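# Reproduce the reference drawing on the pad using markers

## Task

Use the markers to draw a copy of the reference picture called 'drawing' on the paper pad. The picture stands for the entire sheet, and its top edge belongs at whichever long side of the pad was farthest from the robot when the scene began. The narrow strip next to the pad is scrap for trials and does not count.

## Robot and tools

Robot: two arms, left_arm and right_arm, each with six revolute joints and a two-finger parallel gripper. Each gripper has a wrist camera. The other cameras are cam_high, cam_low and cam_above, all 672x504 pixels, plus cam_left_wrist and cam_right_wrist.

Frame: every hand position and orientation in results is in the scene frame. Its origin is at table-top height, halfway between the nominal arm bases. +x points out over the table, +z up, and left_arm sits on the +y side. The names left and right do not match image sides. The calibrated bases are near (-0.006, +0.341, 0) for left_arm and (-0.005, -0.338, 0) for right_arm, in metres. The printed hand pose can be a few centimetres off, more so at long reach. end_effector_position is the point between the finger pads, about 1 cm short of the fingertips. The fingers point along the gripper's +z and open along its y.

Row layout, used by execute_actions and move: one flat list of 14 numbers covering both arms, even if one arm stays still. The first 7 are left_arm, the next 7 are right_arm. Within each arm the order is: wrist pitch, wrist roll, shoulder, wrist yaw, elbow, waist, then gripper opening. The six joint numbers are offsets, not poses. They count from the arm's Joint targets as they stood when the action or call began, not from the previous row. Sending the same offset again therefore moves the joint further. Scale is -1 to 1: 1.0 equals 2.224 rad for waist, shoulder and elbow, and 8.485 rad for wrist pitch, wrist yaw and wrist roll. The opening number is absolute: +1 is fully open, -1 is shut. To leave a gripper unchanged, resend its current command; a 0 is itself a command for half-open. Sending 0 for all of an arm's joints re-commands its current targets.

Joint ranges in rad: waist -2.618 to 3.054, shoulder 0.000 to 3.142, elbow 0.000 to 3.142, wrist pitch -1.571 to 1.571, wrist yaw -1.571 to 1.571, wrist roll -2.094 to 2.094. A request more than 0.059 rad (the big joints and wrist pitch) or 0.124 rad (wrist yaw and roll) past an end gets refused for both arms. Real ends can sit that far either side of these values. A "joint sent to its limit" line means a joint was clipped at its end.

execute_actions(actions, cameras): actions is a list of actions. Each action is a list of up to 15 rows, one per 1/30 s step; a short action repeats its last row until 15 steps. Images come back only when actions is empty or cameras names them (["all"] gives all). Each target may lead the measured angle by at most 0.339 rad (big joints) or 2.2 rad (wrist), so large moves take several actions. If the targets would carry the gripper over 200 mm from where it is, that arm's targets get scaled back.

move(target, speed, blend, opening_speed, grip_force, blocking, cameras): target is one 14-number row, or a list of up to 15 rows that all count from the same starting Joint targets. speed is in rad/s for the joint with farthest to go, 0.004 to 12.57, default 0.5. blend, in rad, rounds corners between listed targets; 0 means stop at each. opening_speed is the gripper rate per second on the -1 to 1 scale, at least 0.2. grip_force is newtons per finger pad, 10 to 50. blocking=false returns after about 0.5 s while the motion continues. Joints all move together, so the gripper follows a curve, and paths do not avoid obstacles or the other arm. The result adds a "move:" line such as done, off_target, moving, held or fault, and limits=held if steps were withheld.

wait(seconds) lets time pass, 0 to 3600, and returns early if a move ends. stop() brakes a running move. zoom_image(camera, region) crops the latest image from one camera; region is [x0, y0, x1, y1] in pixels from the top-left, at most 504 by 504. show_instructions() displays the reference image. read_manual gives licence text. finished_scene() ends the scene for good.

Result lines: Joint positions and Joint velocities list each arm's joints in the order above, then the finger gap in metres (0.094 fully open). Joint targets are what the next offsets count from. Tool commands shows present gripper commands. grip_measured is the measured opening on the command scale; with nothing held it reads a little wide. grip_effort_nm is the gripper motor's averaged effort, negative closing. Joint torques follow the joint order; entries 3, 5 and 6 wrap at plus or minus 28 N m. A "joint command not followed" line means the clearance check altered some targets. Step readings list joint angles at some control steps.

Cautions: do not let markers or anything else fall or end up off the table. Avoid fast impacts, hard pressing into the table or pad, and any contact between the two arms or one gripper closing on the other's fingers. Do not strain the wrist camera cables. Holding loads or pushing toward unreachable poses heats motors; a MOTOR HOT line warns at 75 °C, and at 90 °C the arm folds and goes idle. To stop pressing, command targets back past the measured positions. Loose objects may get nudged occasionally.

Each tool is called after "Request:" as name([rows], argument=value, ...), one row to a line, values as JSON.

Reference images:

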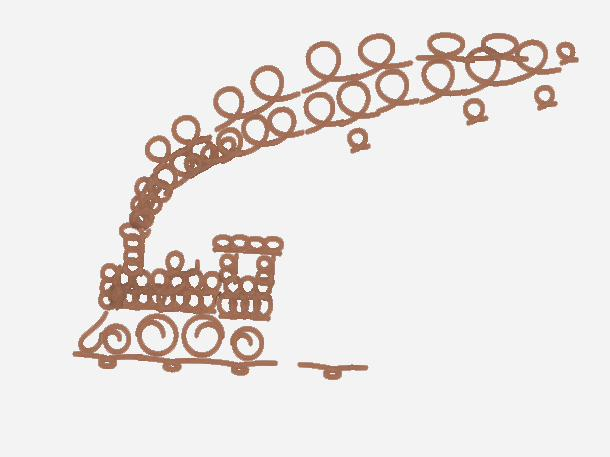

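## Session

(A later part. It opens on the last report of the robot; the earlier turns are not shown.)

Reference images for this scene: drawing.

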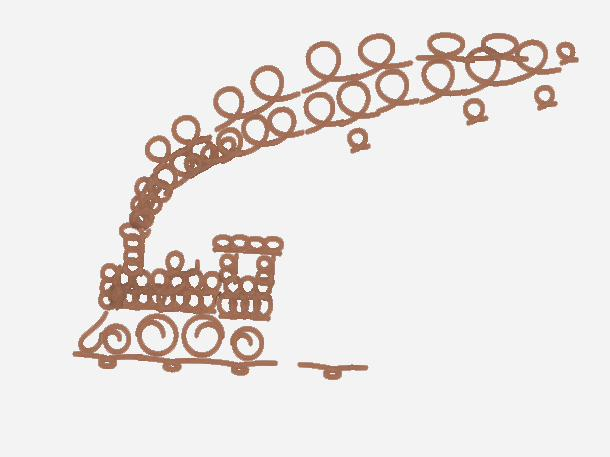

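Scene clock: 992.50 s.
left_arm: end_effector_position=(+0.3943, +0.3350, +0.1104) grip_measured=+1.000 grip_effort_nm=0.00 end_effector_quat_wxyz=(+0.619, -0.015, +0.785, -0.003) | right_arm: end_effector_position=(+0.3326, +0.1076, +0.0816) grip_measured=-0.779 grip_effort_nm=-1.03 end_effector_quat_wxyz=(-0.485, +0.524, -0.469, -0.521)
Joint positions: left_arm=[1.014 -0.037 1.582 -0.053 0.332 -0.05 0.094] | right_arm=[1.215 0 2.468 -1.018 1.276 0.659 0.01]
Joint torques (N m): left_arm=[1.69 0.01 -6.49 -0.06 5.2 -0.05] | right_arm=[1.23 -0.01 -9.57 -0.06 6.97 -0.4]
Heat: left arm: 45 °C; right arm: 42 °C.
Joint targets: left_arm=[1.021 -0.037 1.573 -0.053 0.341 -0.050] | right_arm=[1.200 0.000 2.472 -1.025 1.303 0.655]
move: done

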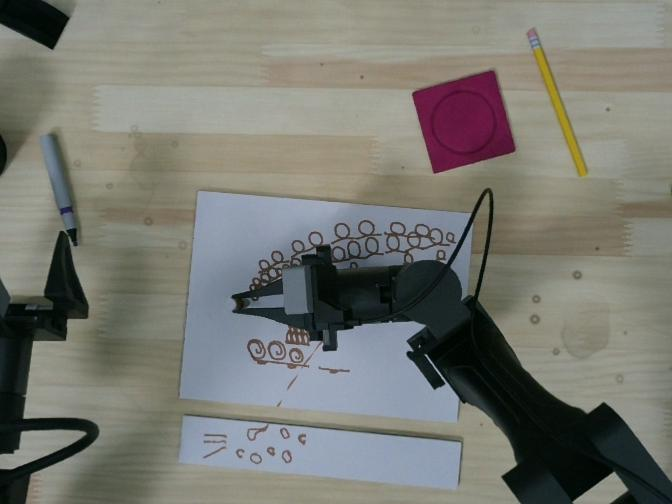

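Request:
move([
  [0,0,0,0,0,0,1, 0,0,0,0,0,-0.004226,-1],
  [0,0,0,0,0,0,1, 0,0,0,-0.001947,0,-0.006494,-1],
  [0,0,0,0,0,0,1, 0,0,0,-0.004344,0,-0.010525,-1],
  [0,0,0,0,0,0,1, 0,0,0,-0.005346,0,-0.013478,-1],
  [0,0,0,0,0,0,1, 0,0,0,-0.002930,0,-0.013478,-1],
  [0,0,0,0,0,0,1, 0,0,0,-0.002528,0,-0.014043,-1],
  [0,0,0,0,0,0,1, 0,0,0,-0.002528,0,-0.003617,-1],
  [0,0,0,0,0,0,1, 0,0,0,-0.000308,0,-0.002088,-1],
  [0,0,0,0,0,0,1, 0,0,0,0.003403,0,0.002516,-1],
  [0,0,0,0,0,0,1, 0,0,0,0.005800,0,0.006547,-1],
  [0,0,0,0,0,0,1, 0,0,0,0.006802,0,0.009500,-1],
  [0,0,0,0,0,0,1, 0,0,0,0.004386,0,0.009500,-1],
  [0,0,0,0,0,0,1, 0,0,0,0.003984,0,0.010065,-1],
  [0,0,0,0,0,0,1, 0,0,0,0.003984,0,-0.000361,-1],
  [0,0,0,0,0,0,1, 0,0,0,0.001764,0,-0.001890,-1],
], speed=[0.04,0.05,0.0419,0.02,0.12,0.0205,0.08,0.0543,0.0542,0.0419,0.02,0.12,0.0205,0.08,0.0543], blend=[0.0015,0.0015,0.0015,0.0015,0.0015,0.0015,0.0015,0.0015,0.0015,0.0015,0.0015,0.0015,0.0015,0.0015,0])

Request:
move([
  [0,0,0,0,0,0,1, 0,0,0,-0.004495,0,-0.005796,-1],
  [0,0,0,0,0,0,1, 0.011024,0,0,-0.004495,0,-0.005796,-1],
  [0,0,0,0,0,0,1, 0.011024,0,0,-0.000538,0,0.018825,-1],
  [0,0,0,0,0,0,1, 0.011024,0,0,-0.004663,0,0.003088,-1],
  [0,0,0,0,0,0,1, 0,0,0,-0.004663,0,0.003088,-1],
], speed=[0.0528,0.3,0.4,0.05,0.12], blend=[0,0.01,0,0,0])

Request:
move([
  [0,0,0,0,0,0,1, 0,0,0,0,0,-0.004226,-1],
  [0,0,0,0,0,0,1, 0,0,0,-0.001947,0,-0.006494,-1],
  [0,0,0,0,0,0,1, 0,0,0,-0.003611,0,-0.009366,-1],
  [0,0,0,0,0,0,1, 0,0,0,-0.004232,0,-0.011396,-1],
  [0,0,0,0,0,0,1, 0,0,0,-0.001816,0,-0.011396,-1],
  [0,0,0,0,0,0,1, 0,0,0,-0.001422,0,-0.011940,-1],
  [0,0,0,0,0,0,1, 0,0,0,-0.001422,0,-0.001514,-1],
  [0,0,0,0,0,0,1, 0,0,0,0.000231,0,-0.000483,-1],
  [0,0,0,0,0,0,1, 0,0,0,0.002913,0,0.002752,-1],
  [0,0,0,0,0,0,1, 0,0,0,0.004577,0,0.005624,-1],
  [0,0,0,0,0,0,1, 0,0,0,0.005198,0,0.007654,-1],
  [0,0,0,0,0,0,1, 0,0,0,0.002782,0,0.007654,-1],
  [0,0,0,0,0,0,1, 0,0,0,0.002388,0,0.008198,-1],
  [0,0,0,0,0,0,1, 0,0,0,0.002388,0,-0.002228,-1],
  [0,0,0,0,0,0,1, 0,0,0,0.000735,0,-0.003259,-1],
], speed=[0.04,0.05,0.0419,0.02,0.12,0.0205,0.08,0.0543,0.0542,0.0419,0.02,0.12,0.0205,0.08,0.0543], blend=[0.0012,0.0012,0.0012,0.0012,0.0012,0.0012,0.0012,0.0012,0.0012,0.0012,0.0012,0.0012,0.0012,0.0012,0])

Request:
move([
  [0,0,0,0,0,0,1, 0,0,0,-0.003234,0,-0.004081,-1],
  [0,0,0,0,0,0,1, 0.011024,0,0,-0.003234,0,-0.004081,-1],
  [0,0,0,0,0,0,1, 0.011024,0,0,0.000439,0,0.019666,-1],
  [0,0,0,0,0,0,1, 0.011024,0,0,-0.003686,0,0.003929,-1],
  [0,0,0,0,0,0,1, 0,0,0,-0.003686,0,0.003929,-1],
], speed=[0.0528,0.3,0.4,0.05,0.12], blend=[0,0.01,0,0,0])

Request:
move([
  [0,0,0,0,0,0,1, 0,0,0,0,0,-0.004226,-1],
  [0,0,0,0,0,0,1, 0,0,0,-0.001947,0,-0.006494,-1],
  [0,0,0,0,0,0,1, 0,0,0,-0.003611,0,-0.009366,-1],
  [0,0,0,0,0,0,1, 0,0,0,-0.004232,0,-0.011396,-1],
  [0,0,0,0,0,0,1, 0,0,0,-0.001816,0,-0.011396,-1],
  [0,0,0,0,0,0,1, 0,0,0,-0.001422,0,-0.011940,-1],
  [0,0,0,0,0,0,1, 0,0,0,-0.001422,0,-0.001514,-1],
  [0,0,0,0,0,0,1, 0,0,0,0.000231,0,-0.000483,-1],
  [0,0,0,0,0,0,1, 0,0,0,0.002913,0,0.002752,-1],
  [0,0,0,0,0,0,1, 0,0,0,0.004577,0,0.005624,-1],
  [0,0,0,0,0,0,1, 0,0,0,0.005198,0,0.007654,-1],
  [0,0,0,0,0,0,1, 0,0,0,0.002782,0,0.007654,-1],
  [0,0,0,0,0,0,1, 0,0,0,0.002388,0,0.008198,-1],
  [0,0,0,0,0,0,1, 0,0,0,0.002388,0,-0.002228,-1],
  [0,0,0,0,0,0,1, 0,0,0,0.000735,0,-0.003259,-1],
], speed=[0.04,0.05,0.0419,0.02,0.12,0.0205,0.08,0.0543,0.0542,0.0419,0.02,0.12,0.0205,0.08,0.0543], blend=[0.0012,0.0012,0.0012,0.0012,0.0012,0.0012,0.0012,0.0012,0.0012,0.0012,0.0012,0.0012,0.0012,0.0012,0])

Request:
move([
  [0,0,0,0,0,0,1, 0,0,0,-0.003234,0,-0.004081,-1],
  [0,0,0,0,0,0,1, 0.011024,0,0,-0.003234,0,-0.004081,-1],
  [0,0,0,0,0,0,1, 0.011024,0,0,0.000908,0,0.020372,-1],
  [0,0,0,0,0,0,1, 0.011024,0,0,-0.003217,0,0.004635,-1],
  [0,0,0,0,0,0,1, 0,0,0,-0.003217,0,0.004635,-1],
], speed=[0.0528,0.3,0.4,0.05,0.12], blend=[0,0.01,0,0,0])

Request:
move([
  [0,0,0,0,0,0,1, 0,0,0,0,0,-0.004226,-1],
  [0,0,0,0,0,0,1, 0,0,0,-0.001947,0,-0.006494,-1],
  [0,0,0,0,0,0,1, 0,0,0,-0.003611,0,-0.009366,-1],
  [0,0,0,0,0,0,1, 0,0,0,-0.004232,0,-0.011396,-1],
  [0,0,0,0,0,0,1, 0,0,0,-0.001816,0,-0.011396,-1],
  [0,0,0,0,0,0,1, 0,0,0,-0.001422,0,-0.011940,-1],
  [0,0,0,0,0,0,1, 0,0,0,-0.001422,0,-0.001514,-1],
  [0,0,0,0,0,0,1, 0,0,0,0.000231,0,-0.000483,-1],
  [0,0,0,0,0,0,1, 0,0,0,0.002913,0,0.002752,-1],
  [0,0,0,0,0,0,1, 0,0,0,0.004577,0,0.005624,-1],
  [0,0,0,0,0,0,1, 0,0,0,0.005198,0,0.007654,-1],
  [0,0,0,0,0,0,1, 0,0,0,0.002782,0,0.007654,-1],
  [0,0,0,0,0,0,1, 0,0,0,0.002388,0,0.008198,-1],
  [0,0,0,0,0,0,1, 0,0,0,0.002388,0,-0.002228,-1],
  [0,0,0,0,0,0,1, 0,0,0,0.000735,0,-0.003259,-1],
], speed=[0.04,0.05,0.0419,0.02,0.12,0.0205,0.08,0.0543,0.0542,0.0419,0.02,0.12,0.0205,0.08,0.0543], blend=[0.0012,0.0012,0.0012,0.0012,0.0012,0.0012,0.0012,0.0012,0.0012,0.0012,0.0012,0.0012,0.0012,0.0012,0])

Request:
move([
  [0,0,0,0,0,0,1, 0,0,0,-0.003234,0,-0.004081,-1],
  [0,0,0,0,0,0,1, 0.011024,0,0,-0.003234,0,-0.004081,-1],
  [0,0,0,0,0,0,1, 0.011024,0,0,-0.003234,0,-0.22,-1],
], speed=[0.0528,0.3,0.5], blend=[0,0.01,0], cameras=["cam_above"])

Request:
zoom_image(camera="cam_above", region=[230, 250, 340, 340])

Scene clock: 1000.57 s.
left_arm: end_effector_position=(+0.3943, +0.3350, +0.1104) grip_measured=+1.000 grip_effort_nm=0.00 end_effector_quat_wxyz=(+0.619, -0.015, +0.785, -0.003) | right_arm: end_effector_position=(+0.3372, +0.1070, +0.0817) grip_measured=-0.779 grip_effort_nm=-1.03 end_effector_quat_wxyz=(+0.490, -0.518, +0.475, +0.516)
Joint positions: left_arm=[1.014 -0.037 1.582 -0.053 0.332 -0.05 0.094] | right_arm=[1.215 0 2.468 -0.999 1.276 0.657 0.01]
Joint torques (N m): left_arm=[1.65 0.05 -6.43 -0.03 5.27 -0.03] | right_arm=[1.26 -0.01 -9.54 -0.08 6.95 -0.55]
Heat: left arm: 45 °C; right arm: 42 °C.
Joint targets: left_arm=[1.021 -0.037 1.573 -0.053 0.341 -0.050] | right_arm=[1.200 0.000 2.472 -1.010 1.303 0.650]
move: done

Scene clock: 1005.07 s.
left_arm: end_effector_position=(+0.3943, +0.3350, +0.1104) grip_measured=+1.000 grip_effort_nm=0.00 end_effector_quat_wxyz=(+0.619, -0.015, +0.785, -0.003) | right_arm: end_effector_position=(+0.3270, +0.1081, +0.0815) grip_measured=-0.779 grip_effort_nm=-1.03 end_effector_quat_wxyz=(-0.478, +0.530, -0.462, -0.527)
Joint positions: left_arm=[1.014 -0.037 1.582 -0.053 0.332 -0.05 0.094] | right_arm=[1.215 0 2.468 -1.043 1.276 0.662 0.01]
Joint torques (N m): left_arm=[1.66 0.07 -6.48 -0.03 5.27 -0.09] | right_arm=[1.25 -0.01 -9.59 -0.06 6.86 -0.4]
Heat: left arm: 45 °C; right arm: 42 °C.
Joint targets: left_arm=[1.021 -0.037 1.573 -0.053 0.341 -0.050] | right_arm=[1.200 0.000 2.472 -1.049 1.303 0.657]
move: done

Scene clock: 1009.47 s.
left_arm: end_effector_position=(+0.3943, +0.3350, +0.1104) grip_measured=+1.000 grip_effort_nm=0.00 end_effector_quat_wxyz=(+0.619, -0.015, +0.785, -0.003) | right_arm: end_effector_position=(+0.3314, +0.1063, +0.0816) grip_measured=-0.779 grip_effort_nm=-1.03 end_effector_quat_wxyz=(-0.482, +0.526, -0.466, -0.523)
Joint positions: left_arm=[1.014 -0.037 1.582 -0.053 0.332 -0.05 0.094] | right_arm=[1.215 0 2.468 -1.032 1.276 0.656 0.01]
Joint torques (N m): left_arm=[1.67 0.03 -6.57 -0.04 5.18 0.05] | right_arm=[1.25 0 -9.54 -0.1 6.95 -0.54]
Heat: left arm: 45 °C; right arm: 42 °C.
Joint targets: left_arm=[1.021 -0.037 1.573 -0.053 0.341 -0.050] | right_arm=[1.201 0.000 2.472 -1.043 1.303 0.650]
move: done

Scene clock: 1013.67 s.
left_arm: end_effector_position=(+0.3943, +0.3350, +0.1104) grip_measured=+1.000 grip_effort_nm=0.00 end_effector_quat_wxyz=(+0.619, -0.015, +0.785, -0.003) | right_arm: end_effector_position=(+0.3219, +0.1080, +0.0814) grip_measured=-0.779 grip_effort_nm=-1.03 end_effector_quat_wxyz=(-0.470, +0.536, -0.455, -0.533)
Joint positions: left_arm=[1.014 -0.037 1.582 -0.053 0.332 -0.05 0.094] | right_arm=[1.215 0 2.468 -1.068 1.276 0.663 0.01]
Joint torques (N m): left_arm=[1.67 0.02 -6.49 -0.03 5.22 -0.18] | right_arm=[1.22 0 -9.51 -0.06 6.91 -0.42]
Heat: left arm: 45 °C; right arm: 42 °C.
Joint targets: left_arm=[1.021 -0.037 1.573 -0.053 0.341 -0.050] | right_arm=[1.201 0.000 2.472 -1.074 1.303 0.659]
move: done

Scene clock: 1018.07 s.
left_arm: end_effector_position=(+0.3943, +0.3350, +0.1104) grip_measured=+1.000 grip_effort_nm=0.00 end_effector_quat_wxyz=(+0.619, -0.015, +0.785, -0.003) | right_arm: end_effector_position=(+0.3262, +0.1063, +0.0815) grip_measured=-0.779 grip_effort_nm=-1.03 end_effector_quat_wxyz=(-0.475, +0.533, -0.459, -0.529)
Joint positions: left_arm=[1.014 -0.037 1.582 -0.053 0.332 -0.05 0.094] | right_arm=[1.215 0 2.468 -1.058 1.276 0.658 0.01]
Joint torques (N m): left_arm=[1.63 0.04 -6.45 -0.05 5.41 -0.03] | right_arm=[1.24 -0.01 -9.51 -0.08 6.93 -0.55]
Heat: left arm: 45 °C; right arm: 42 °C.
Joint targets: left_arm=[1.021 -0.037 1.573 -0.053 0.341 -0.050] | right_arm=[1.201 0.000 2.472 -1.068 1.303 0.652]
move: done

Scene clock: 1022.43 s.
left_arm: end_effector_position=(+0.3943, +0.3350, +0.1104) grip_measured=+1.000 grip_effort_nm=0.00 end_effector_quat_wxyz=(+0.619, -0.015, +0.785, -0.003) | right_arm: end_effector_position=(+0.3168, +0.1084, +0.0814) grip_measured=-0.779 grip_effort_nm=-1.03 end_effector_quat_wxyz=(-0.464, +0.542, -0.448, -0.539)
Joint positions: left_arm=[1.014 -0.037 1.582 -0.053 0.332 -0.05 0.094] | right_arm=[1.215 0 2.468 -1.089 1.276 0.667 0.01]
Joint torques (N m): left_arm=[1.67 0.06 -6.52 -0.05 5.38 -0.09] | right_arm=[1.22 0 -9.48 -0.07 6.95 -0.4]
Heat: left arm: 45 °C; right arm: 42 °C.
Joint targets: left_arm=[1.021 -0.037 1.573 -0.053 0.341 -0.050] | right_arm=[1.201 0.000 2.472 -1.095 1.303 0.662]
move: done

Scene clock: 1026.83 s.
left_arm: end_effector_position=(+0.3943, +0.3350, +0.1104) grip_measured=+1.000 grip_effort_nm=0.00 end_effector_quat_wxyz=(+0.619, -0.015, +0.785, -0.003) | right_arm: end_effector_position=(+0.3211, +0.1068, +0.0814) grip_measured=-0.779 grip_effort_nm=-1.03 end_effector_quat_wxyz=(-0.468, +0.538, -0.453, -0.535)
Joint positions: left_arm=[1.014 -0.037 1.582 -0.053 0.332 -0.05 0.094] | right_arm=[1.215 0 2.468 -1.079 1.276 0.661 0.01]
Joint torques (N m): left_arm=[1.64 0.03 -6.43 -0.05 5.22 -0.01] | right_arm=[1.23 -0.01 -9.51 -0.12 6.93 -0.55]
Heat: left arm: 45 °C; right arm: 42 °C.
Joint targets: left_arm=[1.021 -0.037 1.573 -0.053 0.341 -0.050] | right_arm=[1.201 0.000 2.472 -1.089 1.303 0.655]
move: done

Scene clock: 1029.67 s.
left_arm: end_effector_position=(+0.3943, +0.3350, +0.1104) grip_measured=+1.000 grip_effort_nm=0.00 end_effector_quat_wxyz=(+0.619, -0.015, +0.785, -0.003) | right_arm: end_effector_position=(+0.4886, -0.1028, +0.0895) grip_measured=-0.779 grip_effort_nm=-1.03 end_effector_quat_wxyz=(+0.596, -0.428, +0.547, +0.403)
Joint positions: left_arm=[1.014 -0.037 1.582 -0.053 0.332 -0.05 0.094] | right_arm=[1.27 0 2.468 -1.114 1.276 0.159 0.01]
Joint torques (N m): left_arm=[1.63 0.04 -6.3 -0.05 5.08 -0.06] | right_arm=[1.54 0 -9.48 0.01 6.84 0.5]
Heat: left arm: 45 °C; right arm: 42 °C.
Joint targets: left_arm=[1.021 -0.037 1.573 -0.053 0.341 -0.050] | right_arm=[1.294 0.000 2.472 -1.116 1.303 0.165]
move: done

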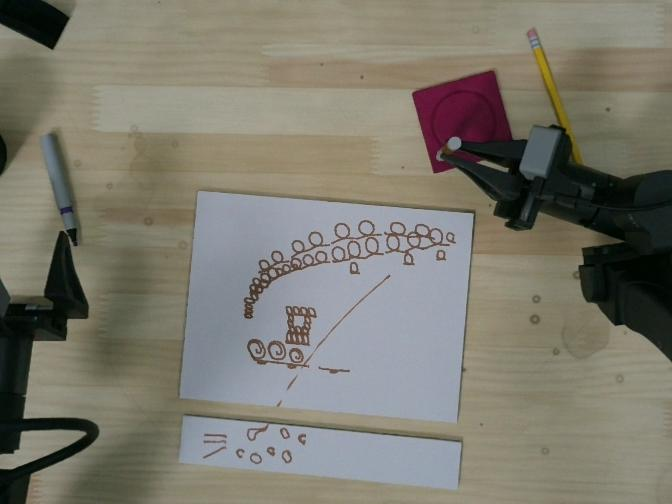

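Scaled by 4.582 from the camera's image (finer frame: 960x720).

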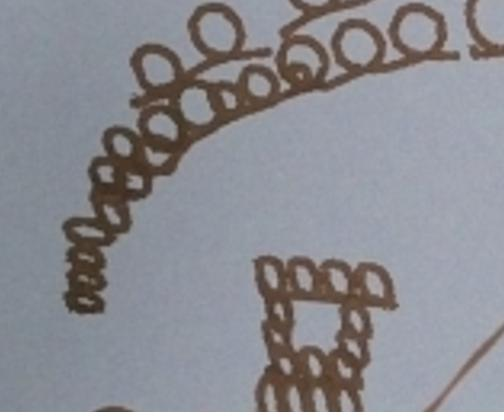

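Request:
move([
  [0,0,0,0,0,0,1, 0,0,0,0.006370,0,0.247895,-1],
  [0,0,0,0,0,0,1, 0,0,0,0.002245,0,0.232158,-1],
  [0,0,0,0,0,0,1, -0.011024,0,0,0.002245,0,0.232158,-1],
], speed=[0.5,0.05,0.12], blend=[0,0,0])

Request:
move([
  [0,0,0,0,0,0,1, 0,0,0,0,0,-0.004226,-1],
  [0,0,0,0,0,0,1, 0,0,0,-0.003440,0,-0.008626,-1],
  [0,0,0,0,0,0,1, 0,0,0,-0.004902,0,-0.011371,-1],
  [0,0,0,0,0,0,1, 0,0,0,-0.005444,0,-0.013860,-1],
  [0,0,0,0,0,0,1, 0,0,0,-0.003028,0,-0.013860,-1],
  [0,0,0,0,0,0,1, 0,0,0,-0.001682,0,-0.015657,-1],
  [0,0,0,0,0,0,1, 0,0,0,-0.001682,0,-0.005231,-1],
  [0,0,0,0,0,0,1, 0,0,0,0.000583,0,-0.004209,-1],
  [0,0,0,0,0,0,1, 0,0,0,0.002920,0,-0.001634,-1],
  [0,0,0,0,0,0,1, 0,0,0,0.004382,0,0.001111,-1],
  [0,0,0,0,0,0,1, 0,0,0,0.004924,0,0.003600,-1],
  [0,0,0,0,0,0,1, 0,0,0,0.002508,0,0.003600,-1],
  [0,0,0,0,0,0,1, 0,0,0,0.001162,0,0.005397,-1],
  [0,0,0,0,0,0,1, 0,0,0,0.001162,0,-0.005029,-1],
  [0,0,0,0,0,0,1, 0,0,0,-0.001103,0,-0.006051,-1],
], speed=[0.04,0.0434,0.0355,0.0163,0.12,0.022,0.08,0.048,0.0486,0.0355,0.0163,0.12,0.022,0.08,0.048], blend=[0.0015,0.0015,0.0015,0.0015,0.0015,0.0015,0.0015,0.0015,0.0015,0.0015,0.0015,0.0015,0.0015,0.0015,0])

Request:
move([
  [0,0,0,0,0,0,1, 0,0,0,-0.002337,0,-0.002575,-1],
  [0,0,0,0,0,0,1, 0,0,0,-0.007963,0,-0.010773,-1],
  [0,0,0,0,0,0,1, 0,0,0,-0.009425,0,-0.013518,-1],
  [0,0,0,0,0,0,1, 0,0,0,-0.009967,0,-0.016007,-1],
  [0,0,0,0,0,0,1, 0,0,0,-0.007551,0,-0.016007,-1],
  [0,0,0,0,0,0,1, 0,0,0,-0.006205,0,-0.017804,-1],
  [0,0,0,0,0,0,1, 0,0,0,-0.006205,0,-0.007378,-1],
  [0,0,0,0,0,0,1, 0,0,0,-0.003940,0,-0.006356,-1],
  [0,0,0,0,0,0,1, 0,0,0,-0.001603,0,-0.003781,-1],
  [0,0,0,0,0,0,1, 0,0,0,-0.000141,0,-0.001036,-1],
  [0,0,0,0,0,0,1, 0,0,0,0.000401,0,0.001453,-1],
  [0,0,0,0,0,0,1, 0,0,0,-0.002015,0,0.001453,-1],
  [0,0,0,0,0,0,1, 0,0,0,-0.003361,0,0.003250,-1],
  [0,0,0,0,0,0,1, 0,0,0,-0.003361,0,-0.007176,-1],
  [0,0,0,0,0,0,1, 0,0,0,-0.005626,0,-0.008198,-1],
], speed=[0.0486,0.0434,0.0355,0.0163,0.12,0.022,0.08,0.048,0.0486,0.0355,0.0163,0.12,0.022,0.08,0.048], blend=[0.0015,0.0015,0.0015,0.0015,0.0015,0.0015,0.0015,0.0015,0.0015,0.0015,0.0015,0.0015,0.0015,0.0015,0], cameras=["cam_above"])

Request:
zoom_image(camera="cam_above", region=[230, 290, 300, 350])

Scene clock: 1041.23 s.
left_arm: end_effector_position=(+0.3943, +0.3350, +0.1104) grip_measured=+1.000 grip_effort_nm=0.00 end_effector_quat_wxyz=(+0.619, -0.015, +0.785, -0.003) | right_arm: end_effector_position=(+0.3074, +0.1146, +0.0814) grip_measured=-0.779 grip_effort_nm=-1.03 end_effector_quat_wxyz=(-0.458, +0.547, -0.442, -0.544)
Joint positions: left_arm=[1.014 -0.037 1.582 -0.053 0.332 -0.05 0.094] | right_arm=[1.215 0 2.468 -1.091 1.276 0.686 0.01]
Joint torques (N m): left_arm=[1.66 0.06 -6.45 -0.04 5.27 -0.05] | right_arm=[1.22 -0.01 -9.55 -0.06 6.9 -0.39]
Heat: left arm: 45 °C; right arm: 42 °C.
Joint targets: left_arm=[1.021 -0.037 1.573 -0.053 0.341 -0.050] | right_arm=[1.201 0.000 2.472 -1.097 1.303 0.682]
move: done

Scene clock: 1047.10 s.
left_arm: end_effector_position=(+0.3943, +0.3350, +0.1104) grip_measured=+1.000 grip_effort_nm=0.00 end_effector_quat_wxyz=(+0.619, -0.015, +0.785, -0.003) | right_arm: end_effector_position=(+0.3119, +0.1107, +0.0813) grip_measured=-0.779 grip_effort_nm=-1.03 end_effector_quat_wxyz=(-0.460, +0.545, -0.444, -0.542)
Joint positions: left_arm=[1.014 -0.037 1.582 -0.053 0.332 -0.05 0.094] | right_arm=[1.215 0 2.468 -1.096 1.276 0.675 0.01]
Joint torques (N m): left_arm=[1.65 0.05 -6.57 -0.03 5.29 0.08] | right_arm=[1.22 -0.01 -9.52 -0.11 6.91 -0.54]
Heat: left arm: 45 °C; right arm: 42 °C.
Joint targets: left_arm=[1.021 -0.037 1.573 -0.053 0.341 -0.050] | right_arm=[1.201 0.000 2.472 -1.107 1.303 0.668]
move: done

Scene clock: 1053.57 s.
left_arm: end_effector_position=(+0.3943, +0.3350, +0.1104) grip_measured=+1.000 grip_effort_nm=0.00 end_effector_quat_wxyz=(+0.619, -0.015, +0.785, -0.003) | right_arm: end_effector_position=(+0.3116, +0.1032, +0.0811) grip_measured=-0.779 grip_effort_nm=-1.03 end_effector_quat_wxyz=(-0.452, +0.552, -0.436, -0.548)
Joint positions: left_arm=[1.014 -0.037 1.582 -0.053 0.332 -0.05 0.094] | right_arm=[1.215 0 2.468 -1.144 1.276 0.656 0.01]
Joint torques (N m): left_arm=[1.67 0.04 -6.41 -0.03 5.33 -0.2] | right_arm=[1.2 0 -9.5 -0.07 6.89 -0.53]
Heat: left arm: 45 °C; right arm: 42 °C.
Joint targets: left_arm=[1.021 -0.037 1.573 -0.053 0.341 -0.050] | right_arm=[1.200 0.000 2.472 -1.154 1.303 0.650]
move: done

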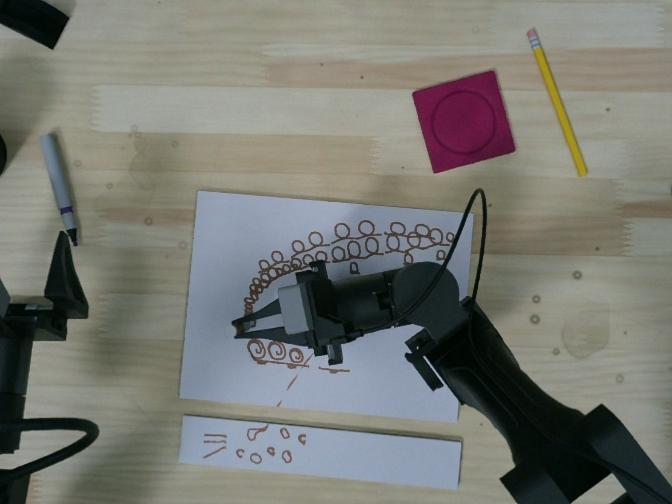

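Scaled by 7.200 from the camera's image (finer frame: 960x720).

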